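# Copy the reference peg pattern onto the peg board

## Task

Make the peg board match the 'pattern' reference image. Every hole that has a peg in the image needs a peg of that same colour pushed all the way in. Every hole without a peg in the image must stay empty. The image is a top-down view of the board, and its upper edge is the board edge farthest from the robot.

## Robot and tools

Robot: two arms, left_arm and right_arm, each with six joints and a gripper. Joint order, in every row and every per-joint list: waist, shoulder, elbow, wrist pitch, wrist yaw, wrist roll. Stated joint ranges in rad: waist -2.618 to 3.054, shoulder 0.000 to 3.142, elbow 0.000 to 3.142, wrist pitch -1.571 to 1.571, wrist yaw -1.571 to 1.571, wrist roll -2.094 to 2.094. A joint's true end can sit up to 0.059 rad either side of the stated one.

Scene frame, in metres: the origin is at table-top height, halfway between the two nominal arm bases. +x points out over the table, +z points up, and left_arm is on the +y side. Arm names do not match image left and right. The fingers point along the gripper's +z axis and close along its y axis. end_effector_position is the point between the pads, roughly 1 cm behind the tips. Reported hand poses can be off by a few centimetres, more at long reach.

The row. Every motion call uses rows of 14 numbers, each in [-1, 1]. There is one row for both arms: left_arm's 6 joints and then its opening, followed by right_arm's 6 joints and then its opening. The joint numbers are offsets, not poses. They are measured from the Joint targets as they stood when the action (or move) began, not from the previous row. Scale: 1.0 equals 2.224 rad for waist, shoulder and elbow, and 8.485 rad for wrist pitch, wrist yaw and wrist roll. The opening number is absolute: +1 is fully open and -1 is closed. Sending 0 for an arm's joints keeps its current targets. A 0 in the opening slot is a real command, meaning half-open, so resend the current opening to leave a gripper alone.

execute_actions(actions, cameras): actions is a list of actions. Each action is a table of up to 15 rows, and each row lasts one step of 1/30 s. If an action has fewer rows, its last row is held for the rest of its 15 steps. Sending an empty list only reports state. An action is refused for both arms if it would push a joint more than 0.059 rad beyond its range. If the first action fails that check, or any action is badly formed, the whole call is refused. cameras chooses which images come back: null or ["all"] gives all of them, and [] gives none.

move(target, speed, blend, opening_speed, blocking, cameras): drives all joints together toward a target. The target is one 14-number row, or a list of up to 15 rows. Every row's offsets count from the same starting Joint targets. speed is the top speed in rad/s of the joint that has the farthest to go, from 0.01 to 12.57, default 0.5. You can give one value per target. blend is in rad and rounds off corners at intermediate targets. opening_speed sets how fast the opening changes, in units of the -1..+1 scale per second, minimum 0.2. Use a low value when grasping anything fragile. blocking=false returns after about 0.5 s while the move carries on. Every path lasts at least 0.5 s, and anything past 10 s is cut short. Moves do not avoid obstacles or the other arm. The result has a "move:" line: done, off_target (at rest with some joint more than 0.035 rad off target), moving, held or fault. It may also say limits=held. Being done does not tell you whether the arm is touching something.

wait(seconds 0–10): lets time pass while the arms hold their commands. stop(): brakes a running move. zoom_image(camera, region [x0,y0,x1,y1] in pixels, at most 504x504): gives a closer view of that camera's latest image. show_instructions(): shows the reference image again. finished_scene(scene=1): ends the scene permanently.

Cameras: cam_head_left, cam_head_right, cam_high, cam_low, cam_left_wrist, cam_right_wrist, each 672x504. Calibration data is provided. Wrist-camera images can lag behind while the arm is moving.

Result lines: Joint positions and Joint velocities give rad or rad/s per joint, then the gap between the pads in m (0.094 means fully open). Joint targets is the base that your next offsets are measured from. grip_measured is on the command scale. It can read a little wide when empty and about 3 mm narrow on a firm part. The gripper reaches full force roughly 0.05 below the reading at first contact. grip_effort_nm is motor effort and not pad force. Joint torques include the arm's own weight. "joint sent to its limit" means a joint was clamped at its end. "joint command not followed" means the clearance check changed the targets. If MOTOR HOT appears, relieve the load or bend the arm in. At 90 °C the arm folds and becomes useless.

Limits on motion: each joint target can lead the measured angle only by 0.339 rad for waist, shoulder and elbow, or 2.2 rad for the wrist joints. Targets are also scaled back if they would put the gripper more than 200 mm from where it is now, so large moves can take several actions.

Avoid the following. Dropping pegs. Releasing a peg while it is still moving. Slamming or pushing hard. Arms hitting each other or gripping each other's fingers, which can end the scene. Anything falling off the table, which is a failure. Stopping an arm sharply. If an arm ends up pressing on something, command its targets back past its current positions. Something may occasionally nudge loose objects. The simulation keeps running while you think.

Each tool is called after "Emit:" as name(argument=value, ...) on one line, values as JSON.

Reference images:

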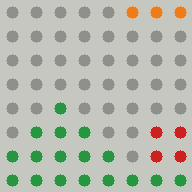

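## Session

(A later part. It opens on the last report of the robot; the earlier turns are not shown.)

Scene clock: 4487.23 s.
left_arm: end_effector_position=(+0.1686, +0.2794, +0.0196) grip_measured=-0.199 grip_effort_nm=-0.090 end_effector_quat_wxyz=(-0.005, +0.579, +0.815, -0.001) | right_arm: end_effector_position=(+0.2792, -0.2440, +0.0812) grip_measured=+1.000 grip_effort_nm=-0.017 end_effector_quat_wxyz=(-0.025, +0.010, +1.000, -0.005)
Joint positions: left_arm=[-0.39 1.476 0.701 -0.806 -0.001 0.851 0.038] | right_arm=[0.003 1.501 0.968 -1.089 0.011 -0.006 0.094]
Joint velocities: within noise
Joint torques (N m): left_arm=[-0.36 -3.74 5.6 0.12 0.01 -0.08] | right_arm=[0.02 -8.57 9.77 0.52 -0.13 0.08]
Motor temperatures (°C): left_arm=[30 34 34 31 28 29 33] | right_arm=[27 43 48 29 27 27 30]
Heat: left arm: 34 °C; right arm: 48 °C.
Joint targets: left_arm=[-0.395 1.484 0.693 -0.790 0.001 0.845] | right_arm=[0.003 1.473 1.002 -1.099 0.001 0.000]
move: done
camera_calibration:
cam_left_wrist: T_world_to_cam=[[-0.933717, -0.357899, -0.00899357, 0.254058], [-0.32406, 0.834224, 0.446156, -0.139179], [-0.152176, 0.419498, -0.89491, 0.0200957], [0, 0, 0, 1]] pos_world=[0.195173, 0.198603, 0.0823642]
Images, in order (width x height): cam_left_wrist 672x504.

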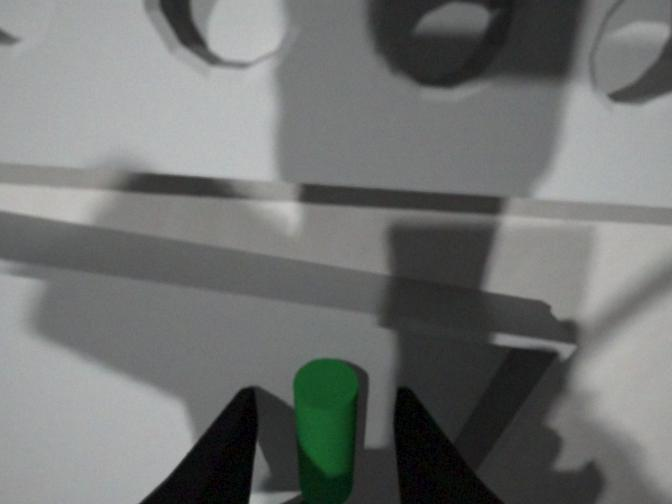

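Emit:
move(target=[[0,0,0,0,0,0,-0.9,0,0,0,0,0,0,1],[0,-0.0553,0.0704,-0.0247,0,0,-0.9,0,0,0,0,0,0,1],[-0.0355,0.4040,0.6610,-0.0669,0,-0.0996,-0.9,0,0,0,0,0,0,1],[-0.0355,0.4177,0.5710,-0.0418,0,-0.0996,-0.4,0,0,0,0,0,0,1],[-0.0355,0.3817,0.6610,-0.0669,0,-0.0996,-0.4,0,0,0,0,0,0,1],[-0.0355,0.2095,0.3629,0.0577,0,-0.0996,-0.4,0,0,0,0,0,0,1],[-0.0355,0.1214,-0.0414,0.1769,0,-0.0996,-0.4,0,0,0,0,0,0,1]], speed=[0.5,0.5,1.2,0.4,0.5,1.4,1.2], blend=[0,0,0,0,0,0.15,0], cameras=["cam_left_wrist"])

Scene clock: 4508.47 s.
left_arm: end_effector_position=(+0.3729, +0.1586, +0.0722) grip_measured=-0.401 grip_effort_nm=0.061 end_effector_quat_wxyz=(+0.502, +0.200, +0.833, -0.116) | right_arm: end_effector_position=(+0.2792, -0.2440, +0.0812) grip_measured=+1.000 grip_effort_nm=-0.017 end_effector_quat_wxyz=(-0.025, +0.010, +1.000, -0.005)
Joint positions: left_arm=[-0.469 1.785 0.609 0.688 -0.001 0.008 0.028] | right_arm=[0.003 1.501 0.968 -1.089 0.011 -0.006 0.094]
Joint velocities: within noise
Joint torques (N m): left_arm=[-0.38 -10.33 5.34 1.89 0.02 -0.08] | right_arm=[0.03 -8.58 9.74 0.52 -0.11 0.07]
Motor temperatures (°C): left_arm=[30 36 35 31 28 29 33] | right_arm=[27 43 48 29 27 27 30]
Heat: left arm: 36 °C; right arm: 48 °C.
Joint targets: left_arm=[-0.474 1.754 0.601 0.711 0.001 0.000] | right_arm=[0.003 1.473 1.002 -1.099 0.001 0.000]
move: done
camera_calibration:
cam_left_wrist: T_world_to_cam=[[-0.424225, -0.905477, 0.01202, 0.297446], [-0.736077, 0.337067, -0.587006, 0.311354], [0.527469, -0.25787, -0.809494, -0.00324273], [0, 0, 0, 1]] pos_world=[0.357075, 0.163547, 0.176566]
Images, in order (width x height): cam_left_wrist 672x504.

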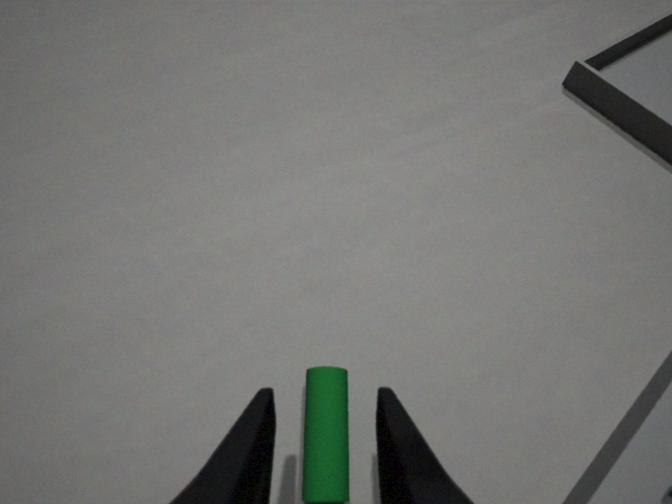

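Emit:
move(target=[[0,0.1025,-0.0112,0.019,0,0,-0.4,0,0,0,0,0,0,1],[0,0.1025,-0.0112,0.019,0,0,-0.9,0,0,0,0,0,0,1],[0,0.0207,0.0085,-0.006,0,0,-0.9,0,0,0,0,0,0,1],[0,-0.0018,0.2693,-0.0602,0,0,-0.9,0,0,0,0,0,0,1],[-0.0567,0.2217,0.5283,-0.2638,0,0,-0.9,0,0,0,0,0,0,1],[-0.0567,0.2005,0.4942,-0.2559,0,0,-0.9,0,0,0,0,0,0,1],[-0.0567,0.2163,0.4726,-0.2509,0,0,-0.9,0,0,0,0,0,0,1]], speed=[0.5,0.5,0.5,1.0,1.4,0.2,0.2], cameras=["cam_left_wrist"])

Scene clock: 4524.60 s.
left_arm: end_effector_position=(+0.2352, +0.1854, +0.0411) grip_measured=-0.689 grip_effort_nm=-1.053 end_effector_quat_wxyz=(-0.209, +0.286, +0.933, +0.068) | right_arm: end_effector_position=(+0.2792, -0.2440, +0.0812) grip_measured=+1.000 grip_effort_nm=-0.022 end_effector_quat_wxyz=(-0.025, +0.010, +1.000, -0.005)
Joint positions: left_arm=[-0.595 2.22 1.661 -1.456 -0.01 0.004 0.015] | right_arm=[0.003 1.501 0.968 -1.089 0.011 -0.006 0.094]
Joint velocities: within noise
Joint torques (N m): left_arm=[-0.38 -9.95 5.19 -0.5 0.08 -0.05] | right_arm=[0.02 -8.55 9.76 0.52 -0.11 0.07]
Motor temperatures (°C): left_arm=[30 36 35 34 28 29 33] | right_arm=[27 43 48 29 27 27 30]
Heat: left arm: 36 °C; right arm: 48 °C.
Joint targets: left_arm=[-0.600 2.235 1.652 -1.418 0.001 0.000] | right_arm=[0.003 1.473 1.002 -1.099 0.001 0.000]
move: off_target (left_arm); left_arm: the wrist pitch is farthest, 0.039 rad from its target
camera_calibration:
cam_left_wrist: T_world_to_cam=[[-0.544727, -0.837888, -0.0348768, 0.281389], [-0.536845, 0.316459, 0.782081, 0.0835169], [-0.644259, 0.444744, -0.6222, 0.188677], [0, 0, 0, 1]] pos_world=[0.319673, 0.12543, 0.0618914]
Images, in order (width x height): cam_left_wrist 672x504.

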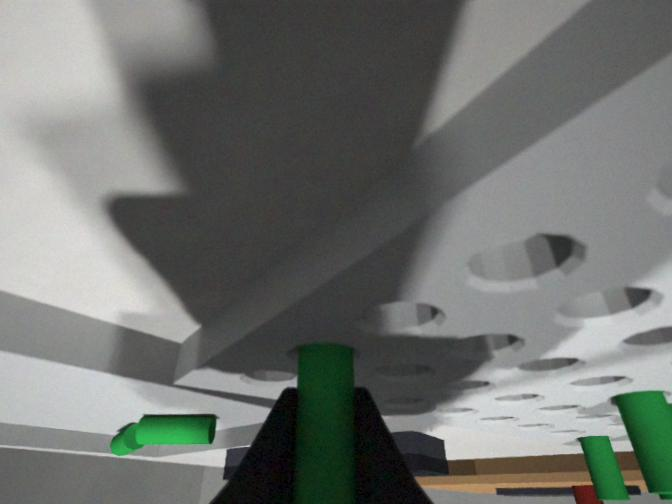

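Emit:
move(target=[[0,-0.08,0.018,-0.0063,0,0,-0.9,0,0,0,0,0,0,1],[0,-0.2136,-0.1416,0.0355,0,0,-0.9,0,0,0,0,0,0,1]], speed=0.5, cameras=["cam_high","cam_head_left","cam_left_wrist"])

Scene clock: 4532.90 s.
left_arm: end_effector_position=(+0.2440, +0.1794, +0.0926) grip_measured=-0.689 grip_effort_nm=-1.048 end_effector_quat_wxyz=(-0.003, +0.292, +0.956, +0.006) | right_arm: end_effector_position=(+0.2792, -0.2440, +0.0812) grip_measured=+1.000 grip_effort_nm=-0.017 end_effector_quat_wxyz=(-0.025, +0.010, +1.000, -0.005)
Joint positions: left_arm=[-0.595 1.792 1.351 -1.138 -0.01 0.004 0.015] | right_arm=[0.003 1.501 0.968 -1.089 0.011 -0.006 0.094]
Joint velocities: within noise
Joint torques (N m): left_arm=[-0.27 -11.37 5.65 0.21 0.12 -0.06] | right_arm=[0.02 -8.57 9.77 0.52 -0.13 0.08]
Motor temperatures (°C): left_arm=[30 38 34 33 28 29 34] | right_arm=[27 43 48 29 27 27 30]
Heat: left arm: 38 °C; right arm: 48 °C.
Joint targets: left_arm=[-0.600 1.760 1.337 -1.117 0.001 0.000] | right_arm=[0.003 1.473 1.002 -1.099 0.001 0.000]
move: done
camera_calibration:
cam_left_wrist: T_world_to_cam=[[-0.533453, -0.845436, -0.0258159, 0.280778], [-0.762826, 0.467694, 0.446496, 0.108838], [-0.36541, 0.257878, -0.894413, 0.21982], [0, 0, 0, 1]] pos_world=[0.31313, 0.12979, 0.155263]
Images, in order (width x height): cam_head_left 672x504, cam_high 672x504, cam_left_wrist 672x504.

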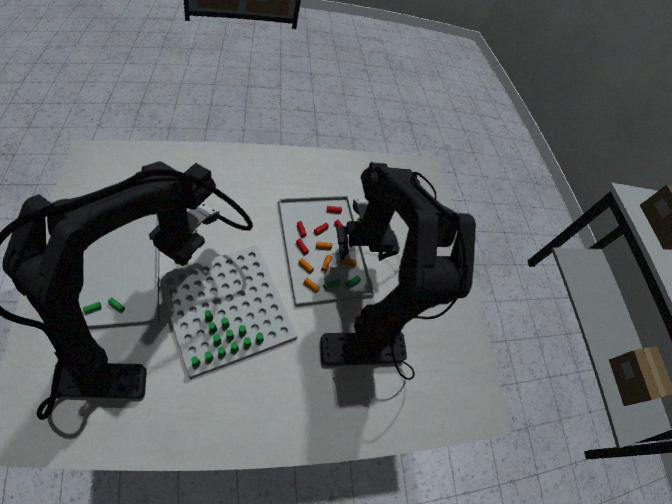

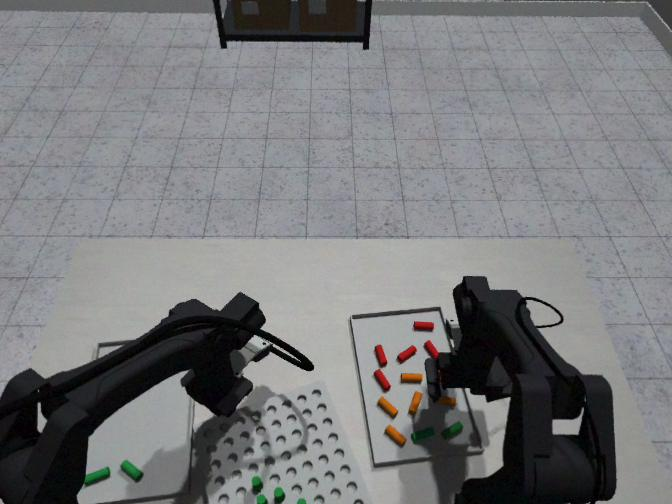

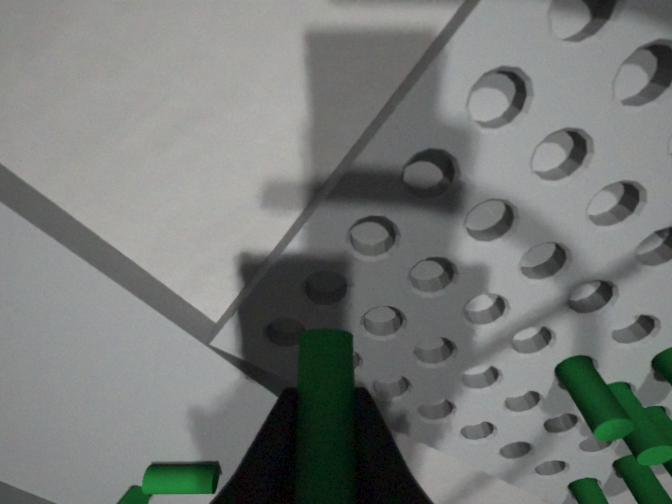

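Emit:
move(target=[[0.02,0.1079,0.1857,-0.0216,0,0,-0.9,0,0,0,0,0,0,1],[0.0567,-0.0045,-0.0616,0.1996,0,0,-0.9,0,0,0,0,0,0,1],[0.0567,0.018,-0.3224,0.2139,0,0,-0.9,0,0,0,0,0,0,1],[0.0567,0.0832,-0.3381,0.2303,0,0,-0.9,0,0,0,0,0,0,1]], speed=[0.8,1.4,1,0.3], cameras=["cam_left_wrist","cam_low"])

Emit:
zoom_image(camera="cam_low", region=[400, 220, 500, 280])

Scene clock: 4587.20 s.
left_arm: end_effector_position=(+0.3711, +0.1568, +0.0349) grip_measured=-0.689 grip_effort_nm=-1.053 end_effector_quat_wxyz=(+0.490, +0.202, +0.841, -0.113) | right_arm: end_effector_position=(+0.2792, -0.2440, +0.0812) grip_measured=+1.000 grip_effort_nm=-0.017 end_effector_quat_wxyz=(-0.025, +0.010, +1.000, -0.005)
Joint positions: left_arm=[-0.478 1.925 0.595 0.813 -0.009 0.004 0.015] | right_arm=[0.003 1.501 0.968 -1.089 0.011 -0.006 0.094]
Joint velocities: within noise
Joint torques (N m): left_arm=[0.38 -6.54 4.19 1.84 0.1 -0.04] | right_arm=[0.02 -8.59 9.76 0.53 -0.12 0.08]
Motor temperatures (°C): left_arm=[30 38 35 32 28 29 34] | right_arm=[27 43 48 29 27 27 30]
Heat: left arm: 38 °C; right arm: 48 °C.
Joint targets: left_arm=[-0.474 1.945 0.585 0.837 0.001 0.000] | right_arm=[0.003 1.473 1.002 -1.099 0.001 0.000]
move: done
camera_calibration:
cam_left_wrist: T_world_to_cam=[[-0.423687, -0.905742, 0.0110158, 0.295317], [-0.751013, 0.344458, -0.563319, 0.292392], [0.506427, -0.246944, -0.826166, -0.0262672], [0, 0, 0, 1]] pos_world=[0.358015, 0.160278, 0.139756]
Images, in order (width x height): cam_low 672x504, cam_left_wrist 672x504.

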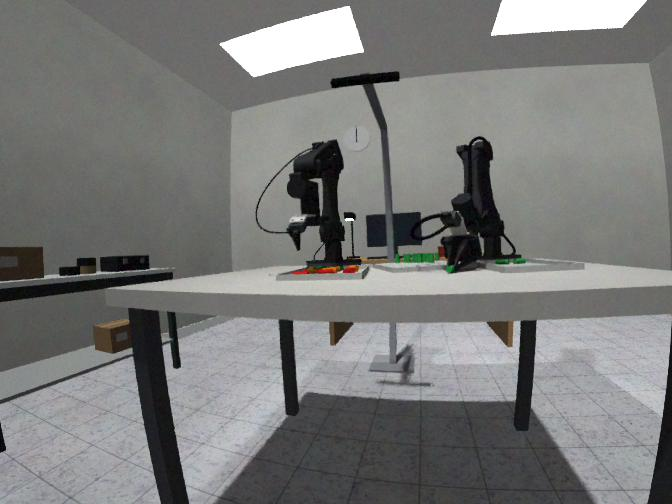

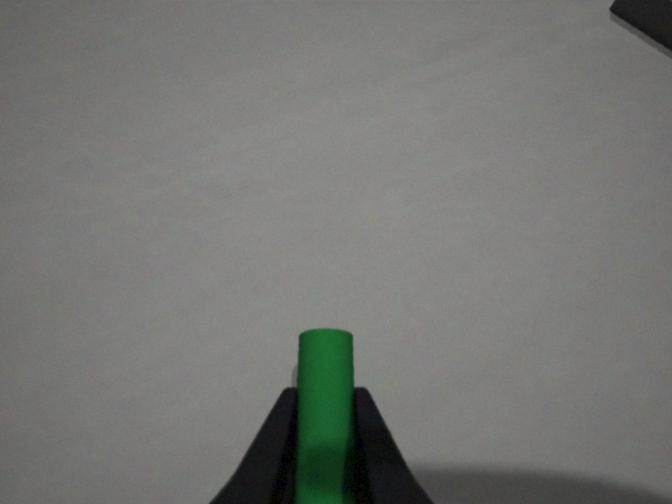

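Scaled by 5.040 from the camera's 672x504 image, which has a finer 960x720 frame.

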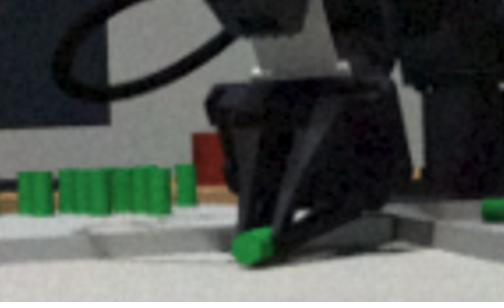

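Emit:
move(target=[[0,0.009,-0.002,0.0022,0,0,-0.9,0,0,0,0,0,0,1],[0,0.009,-0.002,0.0022,0,0,-0.4,0,0,0,0,0,0,1],[0,-0.0859,0.0072,-0.0149,0,0,-0.4,0,0,0,0,0,0,1]], speed=0.3, cameras=["cam_left_wrist"])

Scene clock: 4598.73 s.
left_arm: end_effector_position=(+0.3705, +0.1570, +0.0747) grip_measured=-0.401 grip_effort_nm=0.066 end_effector_quat_wxyz=(+0.510, +0.199, +0.828, -0.118) | right_arm: end_effector_position=(+0.2792, -0.2440, +0.0812) grip_measured=+1.000 grip_effort_nm=-0.017 end_effector_quat_wxyz=(-0.025, +0.010, +1.000, -0.005)
Joint positions: left_arm=[-0.478 1.781 0.591 0.722 -0.009 0.004 0.028] | right_arm=[0.003 1.501 0.968 -1.089 0.011 -0.006 0.094]
Joint velocities: within noise
Joint torques (N m): left_arm=[0.34 -10.04 6.9 1.56 0.12 -0.07] | right_arm=[0.03 -8.57 9.77 0.52 -0.12 0.07]
Motor temperatures (°C): left_arm=[30 37 34 35 28 29 34] | right_arm=[27 43 48 29 27 27 30]
Heat: left arm: 37 °C; right arm: 48 °C.
Joint targets: left_arm=[-0.474 1.754 0.601 0.711 0.001 0.000] | right_arm=[0.003 1.473 1.002 -1.099 0.001 0.000]
move: done
camera_calibration:
cam_left_wrist: T_world_to_cam=[[-0.424218, -0.905472, 0.0126374, 0.294979], [-0.725605, 0.331534, -0.602978, 0.30986], [0.54179, -0.264964, -0.797658, -0.00543589], [0, 0, 0, 1]] pos_world=[0.352917, 0.162926, 0.178775]
Images, in order (width x height): cam_left_wrist 672x504.

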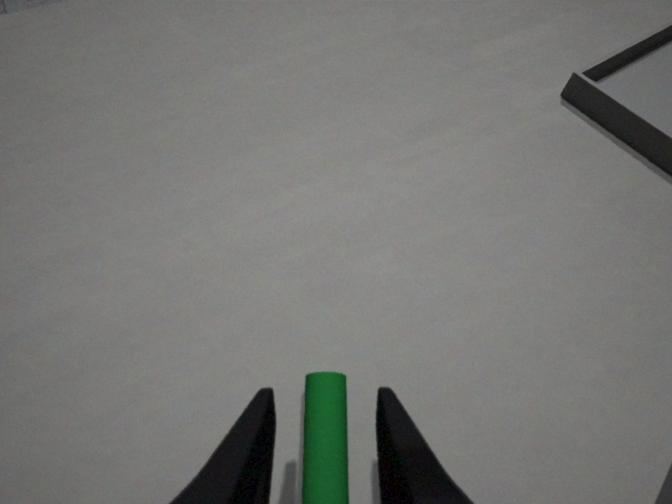

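Emit:
move(target=[[0,0.1025,-0.0112,0.019,0,0,-0.4,0,0,0,0,0,0,1],[0,0.1025,-0.0112,0.019,0,0,-0.9,0,0,0,0,0,0,1],[0,0.0207,0.0085,-0.006,0,0,-0.9,0,0,0,0,0,0,1],[0,-0.0018,0.2693,-0.0602,0,0,-0.9,0,0,0,0,0,0,1],[-0.0567,0.1106,0.5166,-0.2370,0,0,-0.9,0,0,0,0,0,0,1],[-0.0751,0.2185,0.5571,-0.2594,0,0,-0.9,0,0,0,0,0,0,1]], speed=[0.5,0.5,0.5,1.0,1.2,0.6], cameras=["cam_left_wrist"])

Scene clock: 4643.70 s.
left_arm: end_effector_position=(+0.2591, +0.1506, +0.0634) grip_measured=-0.695 grip_effort_nm=-1.048 end_effector_quat_wxyz=(-0.150, +0.310, +0.937, +0.053) | right_arm: end_effector_position=(+0.2792, -0.2440, +0.0812) grip_measured=+1.000 grip_effort_nm=-0.017 end_effector_quat_wxyz=(-0.025, +0.010, +1.000, -0.005)
Joint positions: left_arm=[-0.639 2.228 1.814 -1.476 -0.008 0.005 0.014] | right_arm=[0.003 1.501 0.968 -1.089 0.011 -0.006 0.094]
Joint velocities: within noise
Joint torques (N m): left_arm=[-0.16 -10.7 8.8 -0.76 0.08 -0.05] | right_arm=[0.05 -8.57 9.74 0.52 -0.11 0.07]
Motor temperatures (°C): left_arm=[30 38 35 35 28 29 33] | right_arm=[27 43 48 29 27 27 30]
Heat: left arm: 38 °C; right arm: 48 °C.
Joint targets: left_arm=[-0.640 2.240 1.840 -1.490 0.001 0.000] | right_arm=[0.003 1.473 1.002 -1.099 0.001 0.000]
move: done
camera_calibration:
cam_left_wrist: T_world_to_cam=[[-0.577514, -0.81581, -0.0305162, 0.270935], [-0.596198, 0.395924, 0.698421, 0.0985413], [-0.557697, 0.421542, -0.715036, 0.220496], [0, 0, 0, 1]] pos_world=[0.338189, 0.0890681, 0.0971072]
Images, in order (width x height): cam_left_wrist 672x504.

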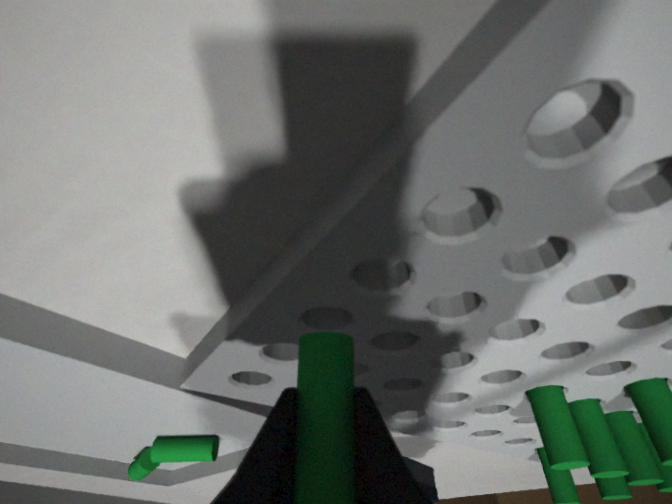

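Emit:
move(target=[[-0.0025,0.0157,-0.0382,0.0032,0,0,-0.9,0,0,0,0,0,0,1]], speed=0.2, cameras=["cam_left_wrist"])

Scene clock: 4659.53 s.
left_arm: end_effector_position=(+0.2455, +0.1606, +0.0468) grip_measured=-0.695 grip_effort_nm=-1.053 end_effector_quat_wxyz=(-0.187, +0.308, +0.931, +0.065) | right_arm: end_effector_position=(+0.2792, -0.2440, +0.0812) grip_measured=+1.000 grip_effort_nm=-0.012 end_effector_quat_wxyz=(-0.025, +0.010, +1.000, -0.005)
Joint positions: left_arm=[-0.639 2.255 1.763 -1.477 -0.008 0.005 0.014] | right_arm=[0.003 1.501 0.968 -1.089 0.011 -0.006 0.094]
Joint velocities: within noise
Joint torques (N m): left_arm=[-0.73 -9.89 5.37 -0.67 0.1 -0.04] | right_arm=[0.05 -8.57 9.74 0.52 -0.12 0.08]
Motor temperatures (°C): left_arm=[30 38 35 34 28 29 34] | right_arm=[27 43 48 29 27 27 30]
Heat: left arm: 38 °C; right arm: 48 °C.
Joint targets: left_arm=[-0.646 2.275 1.755 -1.463 0.001 0.000] | right_arm=[0.003 1.473 1.002 -1.099 0.001 0.000]
move: done
camera_calibration:
cam_left_wrist: T_world_to_cam=[[-0.579452, -0.814389, -0.0317074, 0.271023], [-0.550173, 0.362163, 0.752428, 0.0896772], [-0.601286, 0.453441, -0.657911, 0.199673], [0, 0, 0, 1]] pos_world=[0.326444, 0.0977008, 0.072485]
Images, in order (width x height): cam_left_wrist 672x504.

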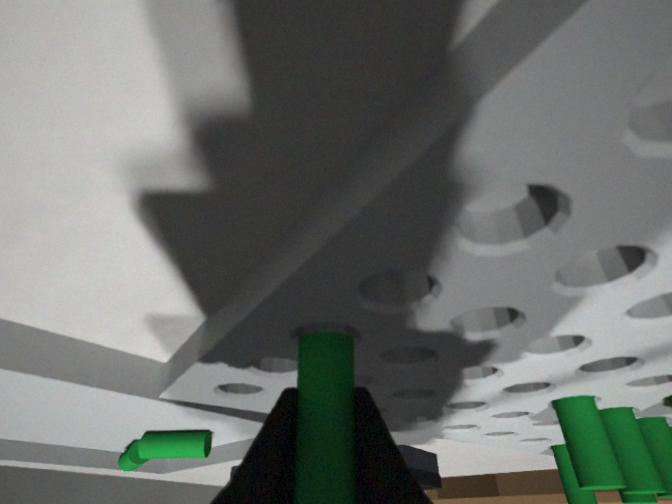

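Emit:
move(target=[[0.003,0.0238,0.0405,-0.0118,0,0,-0.9,0,0,0,0,0,0,1]], speed=0.2, cameras=["cam_left_wrist"])

Scene clock: 4679.23 s.
left_arm: end_effector_position=(+0.2440, +0.1617, +0.0468) grip_measured=-0.695 grip_effort_nm=-1.038 end_effector_quat_wxyz=(-0.211, +0.306, +0.926, +0.072) | right_arm: end_effector_position=(+0.2792, -0.2440, +0.0812) grip_measured=+1.000 grip_effort_nm=-0.017 end_effector_quat_wxyz=(-0.025, +0.010, +1.000, -0.005)
Joint positions: left_arm=[-0.639 2.3 1.819 -1.539 -0.008 0.005 0.014] | right_arm=[0.003 1.501 0.968 -1.089 0.011 -0.006 0.094]
Joint velocities: within noise
Joint torques (N m): left_arm=[-0.05 -9.65 8.59 -1.05 0.1 -0.1] | right_arm=[0.05 -8.57 9.74 0.52 -0.12 0.07]
Motor temperatures (°C): left_arm=[30 39 34 33 28 29 34] | right_arm=[27 43 48 29 27 27 30]
Heat: left arm: 39 °C; right arm: 48 °C.
Joint targets: left_arm=[-0.639 2.328 1.845 -1.554 0.001 0.000] | right_arm=[0.003 1.473 1.002 -1.099 0.001 0.000]
joint sent to its limit (left arm) — the wrist pitch, lower limit.
move: done
camera_calibration:
cam_left_wrist: T_world_to_cam=[[-0.580902, -0.813328, -0.032414, 0.271224], [-0.518249, 0.338854, 0.785236, 0.0830026], [-0.627671, 0.472944, -0.618348, 0.199707], [0, 0, 0, 1]] pos_world=[0.325921, 0.098018, 0.0671034]
Images, in order (width x height): cam_left_wrist 672x504.

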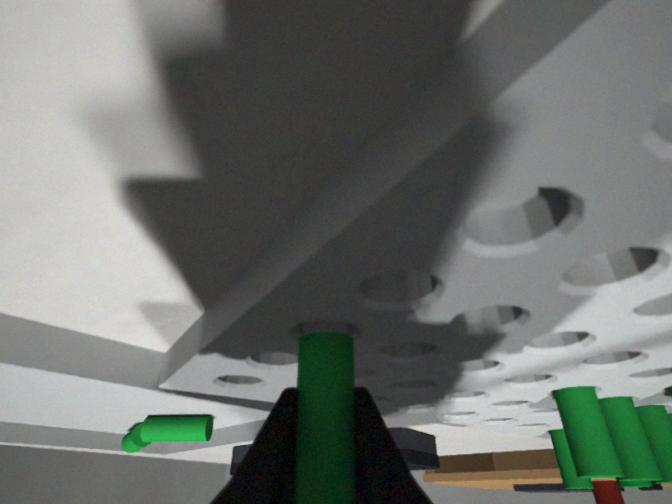

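Emit:
move(target=[[-0.004,-0.0171,-0.026,0.0030,0,0,-0.9,0,0,0,0,0,0,1],[-0.004,-0.0171,-0.0324,0.004,0,0,-0.9,0,0,0,0,0,0,1]], speed=0.15, cameras=["cam_left_wrist"])

Scene clock: 4688.80 s.
left_arm: end_effector_position=(+0.2359, +0.1660, +0.0446) grip_measured=-0.695 grip_effort_nm=-1.043 end_effector_quat_wxyz=(-0.226, +0.307, +0.921, +0.078) | right_arm: end_effector_position=(+0.2792, -0.2440, +0.0812) grip_measured=+1.000 grip_effort_nm=-0.017 end_effector_quat_wxyz=(-0.025, +0.010, +1.000, -0.005)
Joint positions: left_arm=[-0.643 2.3 1.795 -1.548 -0.008 0.005 0.014] | right_arm=[0.003 1.501 0.968 -1.089 0.011 -0.006 0.094]
Joint velocities: within noise
Joint torques (N m): left_arm=[-0.36 -12.83 3.92 -0.67 0.08 -0.06] | right_arm=[0.02 -8.55 9.76 0.52 -0.11 0.07]
Motor temperatures (°C): left_arm=[30 39 34 33 28 29 34] | right_arm=[27 43 48 29 27 27 30]
Heat: left arm: 39 °C; right arm: 48 °C.
Joint targets: left_arm=[-0.648 2.290 1.773 -1.519 0.001 0.000] | right_arm=[0.003 1.473 1.002 -1.099 0.001 0.000]
move: done
camera_calibration:
cam_left_wrist: T_world_to_cam=[[-0.584838, -0.810485, -0.0328311, 0.270514], [-0.495203, 0.324691, 0.805822, 0.0750348], [-0.642447, 0.487534, -0.591247, 0.191064], [0, 0, 0, 1]] pos_world=[0.318113, 0.101735, 0.0613825]
Images, in order (width x height): cam_left_wrist 672x504.

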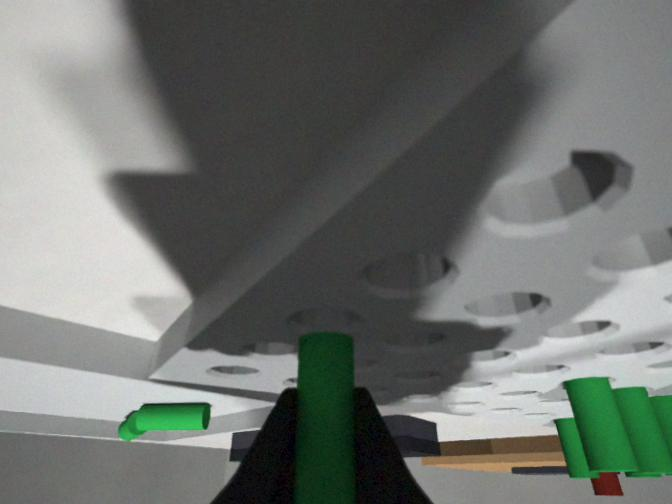

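Emit:
move(target=[[-0.0065,-0.03,0.01,-0.004,0,0,-0.9,0,0,0,0,0,0,1],[-0.0065,-0.0045,-0.0035,0,0,0,-0.9,0,0,0,0,0,0,1]], speed=0.15, cameras=["cam_left_wrist"])

Emit:
zoom_image(camera="cam_left_wrist", region=[220, 280, 440, 450])

Scene clock: 4698.43 s.
left_arm: end_effector_position=(+0.2329, +0.1623, +0.0506) grip_measured=-0.695 grip_effort_nm=-1.033 end_effector_quat_wxyz=(-0.215, +0.315, +0.922, +0.076) | right_arm: end_effector_position=(+0.2792, -0.2440, +0.0812) grip_measured=+1.000 grip_effort_nm=-0.017 end_effector_quat_wxyz=(-0.025, +0.010, +1.000, -0.005)
Joint positions: left_arm=[-0.658 2.269 1.776 -1.538 -0.008 0.005 0.014] | right_arm=[0.003 1.501 0.968 -1.089 0.011 -0.006 0.094]
Joint velocities: within noise
Joint torques (N m): left_arm=[-0.44 -10.85 5.01 -0.73 0.09 -0.07] | right_arm=[0.03 -8.58 9.74 0.52 -0.12 0.08]
Motor temperatures (°C): left_arm=[30 40 34 33 28 29 34] | right_arm=[27 43 48 29 27 27 30]
Heat: left arm: 40 °C; right arm: 48 °C.
Joint targets: left_arm=[-0.663 2.280 1.765 -1.520 0.001 0.000] | right_arm=[0.003 1.473 1.002 -1.099 0.001 0.000]
move: done
camera_calibration:
cam_left_wrist: T_world_to_cam=[[-0.596223, -0.802157, -0.0326011, 0.267191], [-0.505391, 0.343474, 0.791584, 0.0699506], [-0.623777, 0.488437, -0.61019, 0.190905], [0, 0, 0, 1]] pos_world=[0.31374, 0.0970577, 0.0698273]
Images, in order (width x height): cam_left_wrist 672x504.

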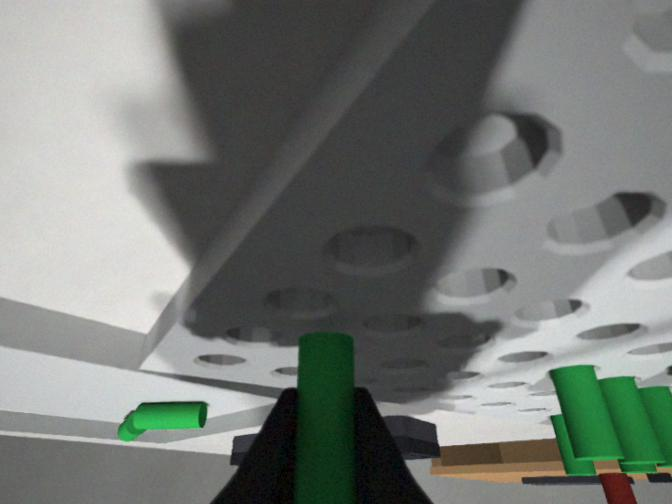

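Scaled by 2.291 from the camera's 672x504 image, which has a finer 960x720 frame.

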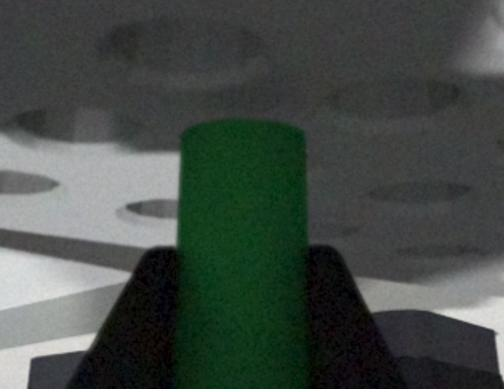

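Emit:
move(target=[[0,0.002,-0.0115,0.0025,0,0,-0.9,0,0,0,0,0,0,1]], speed=0.15, cameras=["cam_left_wrist"])

Emit:
zoom_image(camera="cam_left_wrist", region=[220, 280, 440, 450])

Scene clock: 4706.73 s.
left_arm: end_effector_position=(+0.2302, +0.1643, +0.0456) grip_measured=-0.695 grip_effort_nm=-1.038 end_effector_quat_wxyz=(-0.218, +0.314, +0.921, +0.077) | right_arm: end_effector_position=(+0.2792, -0.2440, +0.0812) grip_measured=+1.000 grip_effort_nm=-0.017 end_effector_quat_wxyz=(-0.025, +0.010, +1.000, -0.005)
Joint positions: left_arm=[-0.658 2.269 1.752 -1.522 -0.008 0.005 0.014] | right_arm=[0.003 1.501 0.968 -1.089 0.011 -0.006 0.094]
Joint velocities: within noise
Joint torques (N m): left_arm=[-0.31 -10.33 4.86 -0.72 0.08 -0.09] | right_arm=[0.03 -8.58 9.77 0.52 -0.12 0.07]
Motor temperatures (°C): left_arm=[30 39 34 33 28 29 34] | right_arm=[27 43 48 29 27 27 30]
Heat: left arm: 39 °C; right arm: 48 °C.
Joint targets: left_arm=[-0.663 2.284 1.740 -1.498 0.001 0.000] | right_arm=[0.003 1.473 1.002 -1.099 0.001 0.000]
move: done
camera_calibration:
cam_left_wrist: T_world_to_cam=[[-0.596422, -0.802006, -0.0326508, 0.267086], [-0.500329, 0.339652, 0.796434, 0.0711006], [-0.627656, 0.491347, -0.603843, 0.1854], [0, 0, 0, 1]] pos_world=[0.311237, 0.0989599, 0.0640459]
Images, in order (width x height): cam_left_wrist 672x504.

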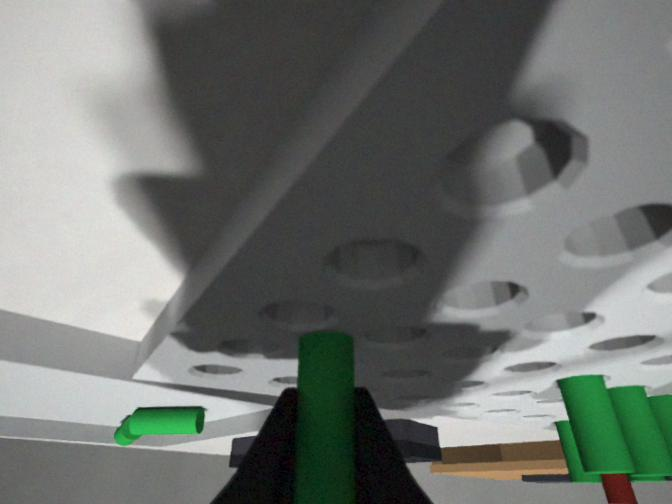

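Scaled by 2.291 from the camera's 672x504 image, which has a finer 960x720 frame.

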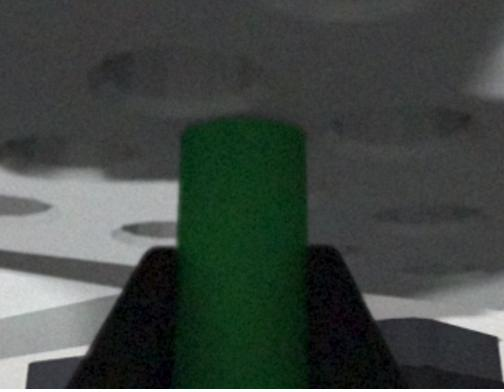

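Emit:
move(target=[[0,0.0008,-0.004,0.001,0,0,-0.9,0,0,0,0,0,0,1],[0,0.0008,-0.008,0.002,0,0,-0.9,0,0,0,0,0,0,1]], speed=0.1, cameras=["cam_left_wrist"])

Emit:
zoom_image(camera="cam_left_wrist", region=[220, 280, 440, 450])

Scene clock: 4712.63 s.
left_arm: end_effector_position=(+0.2285, +0.1657, +0.0445) grip_measured=-0.695 grip_effort_nm=-1.038 end_effector_quat_wxyz=(-0.222, +0.314, +0.920, +0.078) | right_arm: end_effector_position=(+0.2792, -0.2440, +0.0812) grip_measured=+1.000 grip_effort_nm=-0.022 end_effector_quat_wxyz=(-0.025, +0.010, +1.000, -0.005)
Joint positions: left_arm=[-0.658 2.269 1.744 -1.521 -0.008 0.005 0.014] | right_arm=[0.003 1.501 0.968 -1.089 0.011 -0.006 0.094]
Joint velocities: within noise
Joint torques (N m): left_arm=[-0.53 -10.24 3.93 -0.53 0.07 -0.06] | right_arm=[0.02 -8.57 9.74 0.52 -0.12 0.08]
Motor temperatures (°C): left_arm=[30 39 34 33 28 29 35] | right_arm=[27 43 48 29 27 27 30]
Heat: left arm: 39 °C; right arm: 48 °C.
Joint targets: left_arm=[-0.663 2.286 1.722 -1.482 0.001 0.000] | right_arm=[0.003 1.473 1.002 -1.099 0.001 0.000]
move: off_target (left_arm); left_arm: the wrist pitch is farthest, 0.040 rad from its target
camera_calibration:
cam_left_wrist: T_world_to_cam=[[-0.596613, -0.801863, -0.0326804, 0.26716], [-0.495669, 0.336156, 0.800819, 0.0699913], [-0.631162, 0.493978, -0.598014, 0.183077], [0, 0, 0, 1]] pos_world=[0.309635, 0.100262, 0.0621629]
Images, in order (width x height): cam_left_wrist 672x504.

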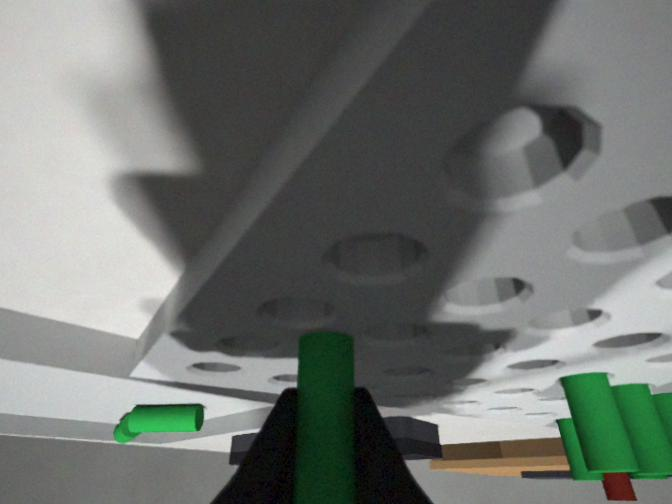

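Scaled by 2.291 from the camera's 672x504 image, which has a finer 960x720 frame.

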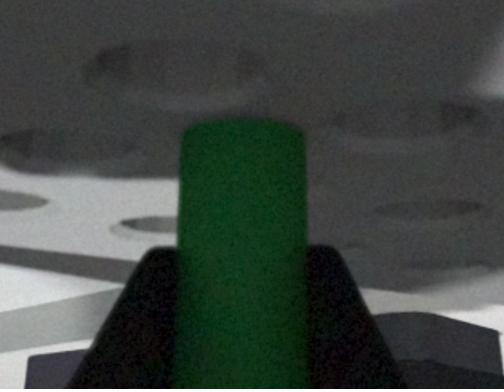

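Emit:
move(target=[[0,0,0,0,0,0,-0.4,0,0,0,0,0,0,1],[0,-0.0234,0.0459,-0.005,0,0,-0.4,0,0,0,0,0,0,1],[0,-0.1016,0.0351,-0.0021,0,0,-0.3,0,0,0,0,0,0,1],[0,-0.2365,-0.1695,0.043,0,0,-0.2,0,0,0,0,0,0,1]], speed=[0.2,0.3,0.5,0.8], cameras=["cam_left_wrist"])

Scene clock: 4726.33 s.
left_arm: end_effector_position=(+0.2340, +0.1614, +0.0937) grip_measured=-0.202 grip_effort_nm=0.056 end_effector_quat_wxyz=(+0.000, +0.322, +0.947, +0.004) | right_arm: end_effector_position=(+0.2792, -0.2440, +0.0812) grip_measured=+1.000 grip_effort_nm=-0.017 end_effector_quat_wxyz=(-0.025, +0.010, +1.000, -0.005)
Joint positions: left_arm=[-0.658 1.794 1.357 -1.137 -0.008 0.005 0.038] | right_arm=[0.003 1.501 0.968 -1.089 0.011 -0.006 0.094]
Joint velocities: within noise
Joint torques (N m): left_arm=[-0.4 -11.6 5.86 0.18 0.06 -0.03] | right_arm=[0.02 -8.58 9.74 0.52 -0.11 0.08]
Motor temperatures (°C): left_arm=[30 39 34 33 28 29 34] | right_arm=[27 43 48 29 27 27 30]
Heat: left arm: 39 °C; right arm: 48 °C.
Joint targets: left_arm=[-0.663 1.760 1.345 -1.117 0.001 0.000] | right_arm=[0.003 1.473 1.002 -1.099 0.001 0.000]
move: done
camera_calibration:
cam_left_wrist: T_world_to_cam=[[-0.585772, -0.810128, -0.0237486, 0.266599], [-0.733208, 0.517212, 0.441472, 0.094744], [-0.345366, 0.276014, -0.896961, 0.214444], [0, 0, 0, 1]] pos_world=[0.299695, 0.107787, 0.156852]
Images, in order (width x height): cam_left_wrist 672x504.

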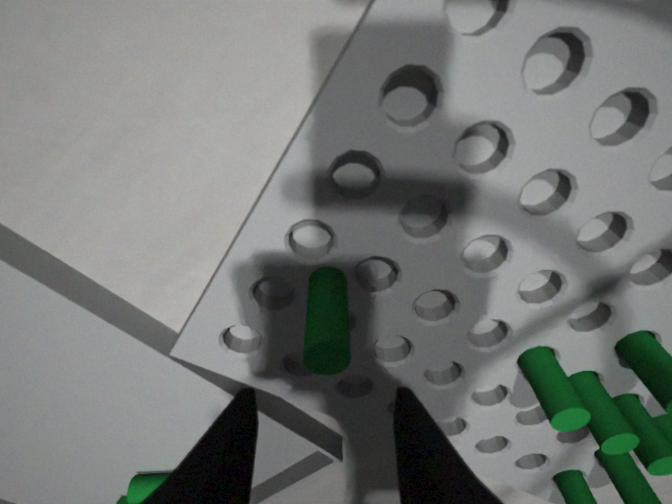

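Emit:
move(target=[[0,0.0436,-0.0585,0.0205,0,0,-0.2,0,0,0,0,0,0,1],[0,0.0436,-0.0585,0.0205,0,0,-0.9,0,0,0,0,0,0,1],[0,-0.003,0.0135,-0.0038,0,0,-0.9,0,0,0,0,0,0,1]], speed=[0.25,0.25,0.4], cameras=["cam_left_wrist"])

Scene clock: 4735.77 s.
left_arm: end_effector_position=(+0.2338, +0.1616, +0.0980) grip_measured=-0.692 grip_effort_nm=-1.043 end_effector_quat_wxyz=(+0.006, +0.322, +0.947, +0.002) | right_arm: end_effector_position=(+0.2792, -0.2440, +0.0812) grip_measured=+1.000 grip_effort_nm=-0.017 end_effector_quat_wxyz=(-0.025, +0.010, +1.000, -0.005)
Joint positions: left_arm=[-0.658 1.777 1.354 -1.137 -0.008 0.005 0.014] | right_arm=[0.003 1.501 0.968 -1.089 0.011 -0.006 0.094]
Joint velocities: within noise
Joint torques (N m): left_arm=[-0.32 -10.52 9.11 -0.1 0.09 -0.06] | right_arm=[0.02 -8.58 9.76 0.52 -0.12 0.07]
Motor temperatures (°C): left_arm=[30 40 34 33 28 29 34] | right_arm=[27 43 48 29 27 27 30]
Heat: left arm: 40 °C; right arm: 48 °C.
Joint targets: left_arm=[-0.663 1.754 1.375 -1.149 0.001 0.000] | right_arm=[0.003 1.473 1.002 -1.099 0.001 0.000]
move: done
camera_calibration:
cam_left_wrist: T_world_to_cam=[[-0.585553, -0.810297, -0.0233873, 0.266602], [-0.737956, 0.520892, 0.42906, 0.0943267], [-0.335484, 0.268496, -0.902973, 0.217574], [0, 0, 0, 1]] pos_world=[0.298711, 0.108475, 0.162227]
Images, in order (width x height): cam_left_wrist 672x504.

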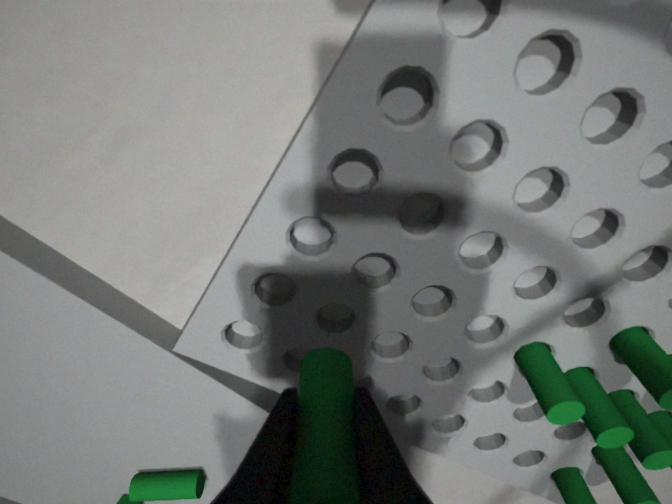

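Emit:
move(target=[[-0.2325,-0.1142,-0.1304,0.0034,0,0,-0.9,0,0,0,0,0,0,1],[-0.2325,-0.0809,-0.1622,0.0146,0,0,-0.9,0,0,0,0,0,0,1]], speed=[0.6,0.3], cameras=["cam_left_wrist"])

Scene clock: 4765.03 s.
left_arm: end_effector_position=(+0.0740, +0.1221, +0.0746) grip_measured=-0.692 grip_effort_nm=-1.048 end_effector_quat_wxyz=(-0.006, +0.556, +0.831, +0.005) | right_arm: end_effector_position=(+0.2792, -0.2440, +0.0812) grip_measured=+1.000 grip_effort_nm=-0.017 end_effector_quat_wxyz=(-0.025, +0.010, +1.000, -0.005)
Joint positions: left_arm=[-1.18 1.564 1.023 -1.046 -0.002 0.005 0.014] | right_arm=[0.003 1.501 0.968 -1.089 0.011 -0.006 0.094]
Joint velocities: within noise
Joint torques (N m): left_arm=[0.17 -5.16 5.97 0.15 0.02 -0.05] | right_arm=[0.03 -8.57 9.76 0.51 -0.11 0.08]
Motor temperatures (°C): left_arm=[30 42 35 32 28 29 35] | right_arm=[27 43 48 29 27 27 30]
Heat: left arm: 42 °C; right arm: 48 °C.
Joint targets: left_arm=[-1.180 1.573 1.014 -1.025 0.001 0.000] | right_arm=[0.003 1.473 1.002 -1.099 0.001 0.000]
move: done
camera_calibration:
cam_left_wrist: T_world_to_cam=[[-0.912169, -0.409386, -0.0187414, 0.115316], [-0.372592, 0.809408, 0.45391, -0.0571233], [-0.170655, 0.421026, -0.89085, 0.121782], [0, 0, 0, 1]] pos_world=[0.104687, 0.0421716, 0.136579]
Images, in order (width x height): cam_left_wrist 672x504.

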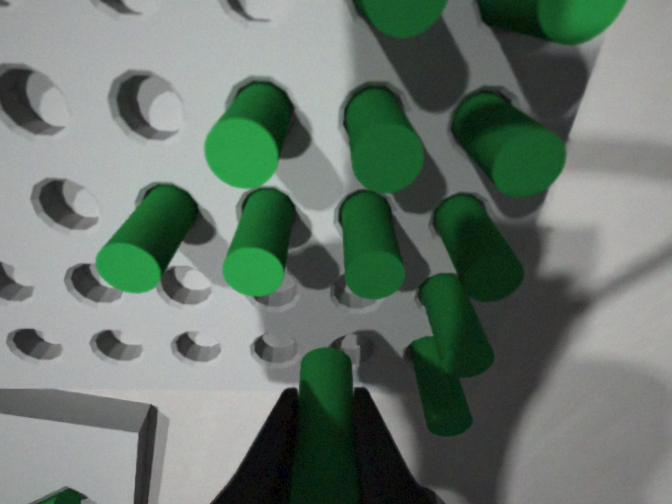

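Emit:
move(target=[[-0.0122,0,0,0,0,0,-0.9,0,0,0,0,0,0,1],[-0.0117,0.0175,-0.036,0.0141,0,0,-0.9,0,0,0,0,0,0,1]], speed=0.15, cameras=["cam_left_wrist"])

Emit:
zoom_image(camera="cam_left_wrist", region=[220, 280, 440, 450])

Scene clock: 4785.90 s.
left_arm: end_effector_position=(+0.0690, +0.1190, +0.0479) grip_measured=-0.692 grip_effort_nm=-1.043 end_effector_quat_wxyz=(-0.003, +0.565, +0.825, +0.004) | right_arm: end_effector_position=(+0.2792, -0.2440, +0.0812) grip_measured=+1.000 grip_effort_nm=-0.017 end_effector_quat_wxyz=(-0.025, +0.010, +1.000, -0.005)
Joint positions: left_arm=[-1.203 1.599 0.945 -0.926 -0.002 0.005 0.014] | right_arm=[0.003 1.501 0.968 -1.089 0.011 -0.006 0.094]
Joint velocities: within noise
Joint torques (N m): left_arm=[-0.25 -4.92 5.61 0.19 0.01 -0.08] | right_arm=[0.03 -8.55 9.74 0.53 -0.11 0.07]
Motor temperatures (°C): left_arm=[30 38 34 32 28 29 35] | right_arm=[27 43 48 29 27 27 30]
Heat: left arm: 38 °C; right arm: 48 °C.
Joint targets: left_arm=[-1.206 1.613 0.934 -0.905 0.001 0.000] | right_arm=[0.003 1.473 1.002 -1.099 0.001 0.000]
move: done
camera_calibration:
cam_left_wrist: T_world_to_cam=[[-0.921088, -0.38891, -0.0185949, 0.107244], [-0.355393, 0.820279, 0.448149, -0.0465065], [-0.159037, 0.419393, -0.893765, 0.0979352], [0, 0, 0, 1]] pos_world=[0.0978282, 0.0387832, 0.110367]
Images, in order (width x height): cam_left_wrist 672x504.

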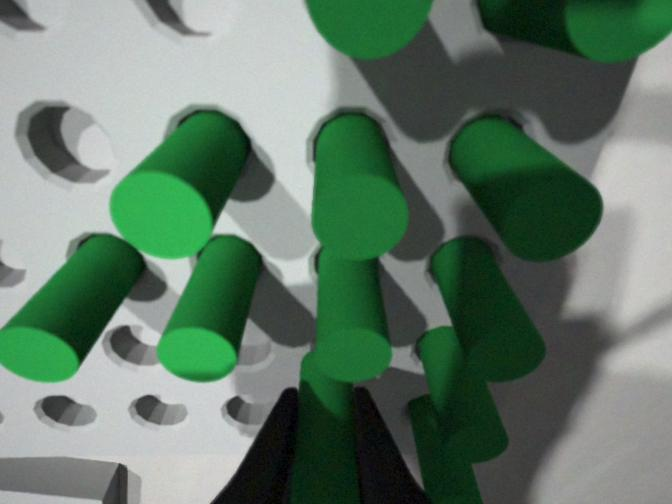

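Scaled by 2.291 from the camera's 672x504 image, which has a finer 960x720 frame.

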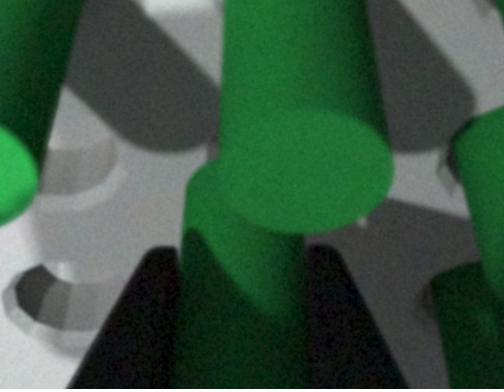

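Emit:
move(target=[[-0.0058,-0.018,0.018,-0.006,0,0,-0.9,0,0,0,0,0,0,1],[-0.0058,0.0052,0.0052,0,0,0,-0.9,0,0,0,0,0,0,1]], speed=0.15, cameras=["cam_left_wrist"])

Emit:
zoom_image(camera="cam_left_wrist", region=[220, 280, 440, 450])

Scene clock: 4803.13 s.
left_arm: end_effector_position=(+0.0662, +0.1190, +0.0452) grip_measured=-0.692 grip_effort_nm=-1.053 end_effector_quat_wxyz=(-0.008, +0.569, +0.822, +0.007) | right_arm: end_effector_position=(+0.2792, -0.2440, +0.0812) grip_measured=+1.000 grip_effort_nm=-0.022 end_effector_quat_wxyz=(-0.025, +0.010, +1.000, -0.005)
Joint positions: left_arm=[-1.213 1.61 0.945 -0.926 -0.002 0.005 0.014] | right_arm=[0.003 1.501 0.968 -1.089 0.011 -0.006 0.094]
Joint velocities: within noise
Joint torques (N m): left_arm=[-0.53 -5.2 6.53 0.16 0.05 -0.08] | right_arm=[0.05 -8.58 9.74 0.52 -0.12 0.08]
Motor temperatures (°C): left_arm=[30 36 34 32 28 29 35] | right_arm=[27 43 48 29 27 27 30]
Heat: left arm: 36 °C; right arm: 48 °C.
Joint targets: left_arm=[-1.219 1.624 0.945 -0.905 0.001 0.000] | right_arm=[0.003 1.473 1.002 -1.099 0.001 0.000]
move: done
camera_calibration:
cam_left_wrist: T_world_to_cam=[[-0.925159, -0.379111, -0.0188454, 0.103718], [-0.345051, 0.819278, 0.457956, -0.0472916], [-0.158176, 0.430185, -0.888775, 0.0935848], [0, 0, 0, 1]] pos_world=[0.0944402, 0.0378068, 0.106788]
Images, in order (width x height): cam_left_wrist 672x504.

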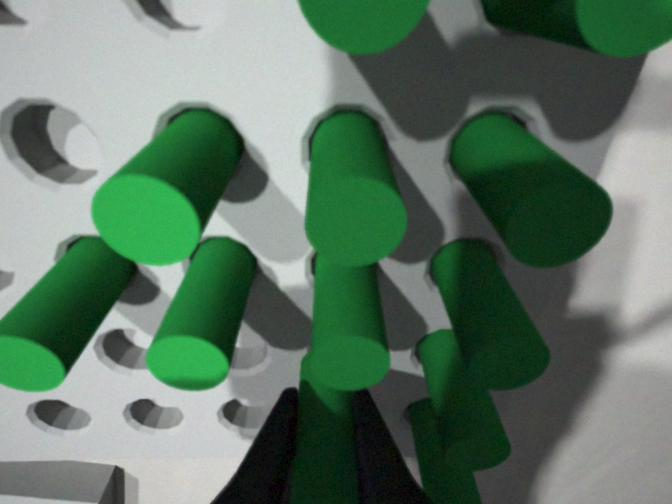

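Scaled by 2.291 from the camera's 672x504 image, which has a finer 960x720 frame.

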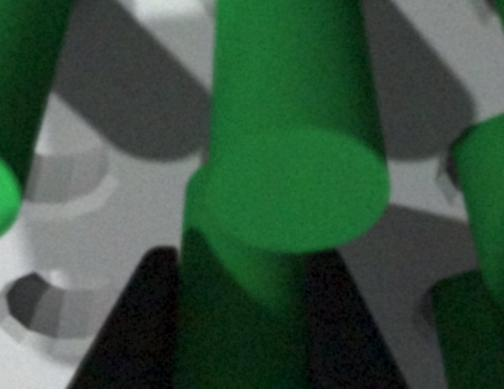

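Emit:
move(target=[[-0.0065,-0.018,0.02,-0.006,0,0,-0.9,0,0,0,0,0,0,1],[-0.0063,0.002,0.001,0,0,0,-0.9,0,0,0,0,0,0,1]], speed=0.15, cameras=["cam_left_wrist"])

Emit:
zoom_image(camera="cam_left_wrist", region=[220, 280, 440, 450])

Scene clock: 4824.77 s.
left_arm: end_effector_position=(+0.0646, +0.1128, +0.0486) grip_measured=-0.692 grip_effort_nm=-1.048 end_effector_quat_wxyz=(-0.002, +0.575, +0.818, +0.003) | right_arm: end_effector_position=(+0.2792, -0.2440, +0.0812) grip_measured=+1.000 grip_effort_nm=-0.017 end_effector_quat_wxyz=(-0.025, +0.010, +1.000, -0.005)
Joint positions: left_arm=[-1.227 1.61 0.96 -0.926 -0.002 0.005 0.014] | right_arm=[0.003 1.501 0.968 -1.089 0.011 -0.006 0.094]
Joint velocities: within noise
Joint torques (N m): left_arm=[-0.64 -4.72 5.49 0.2 0.02 -0.07] | right_arm=[0.03 -8.58 9.74 0.52 -0.11 0.07]
Motor temperatures (°C): left_arm=[30 35 34 32 28 29 35] | right_arm=[27 43 48 29 27 27 30]
Heat: left arm: 35 °C; right arm: 48 °C.
Joint targets: left_arm=[-1.233 1.628 0.948 -0.905 0.001 0.000] | right_arm=[0.003 1.473 1.002 -1.099 0.001 0.000]
move: done
camera_calibration:
cam_left_wrist: T_world_to_cam=[[-0.9303, -0.366333, -0.0184892, 0.0988226], [-0.335815, 0.830356, 0.444676, -0.0455329], [-0.147547, 0.419891, -0.8955, 0.0998159], [0, 0, 0, 1]] pos_world=[0.0913716, 0.0320987, 0.11146]
Images, in order (width x height): cam_left_wrist 672x504.

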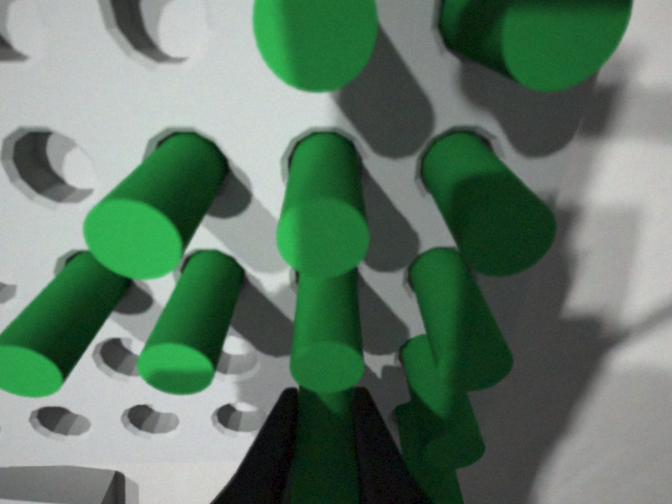

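Scaled by 2.291 from the camera's 672x504 image, which has a finer 960x720 frame.

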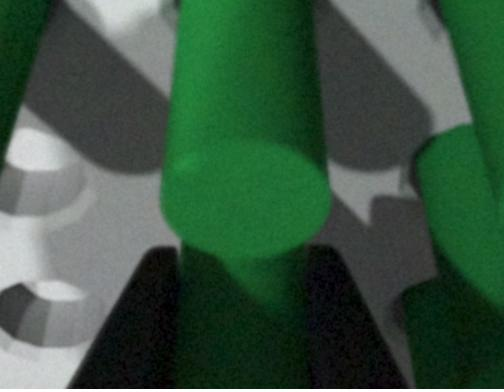

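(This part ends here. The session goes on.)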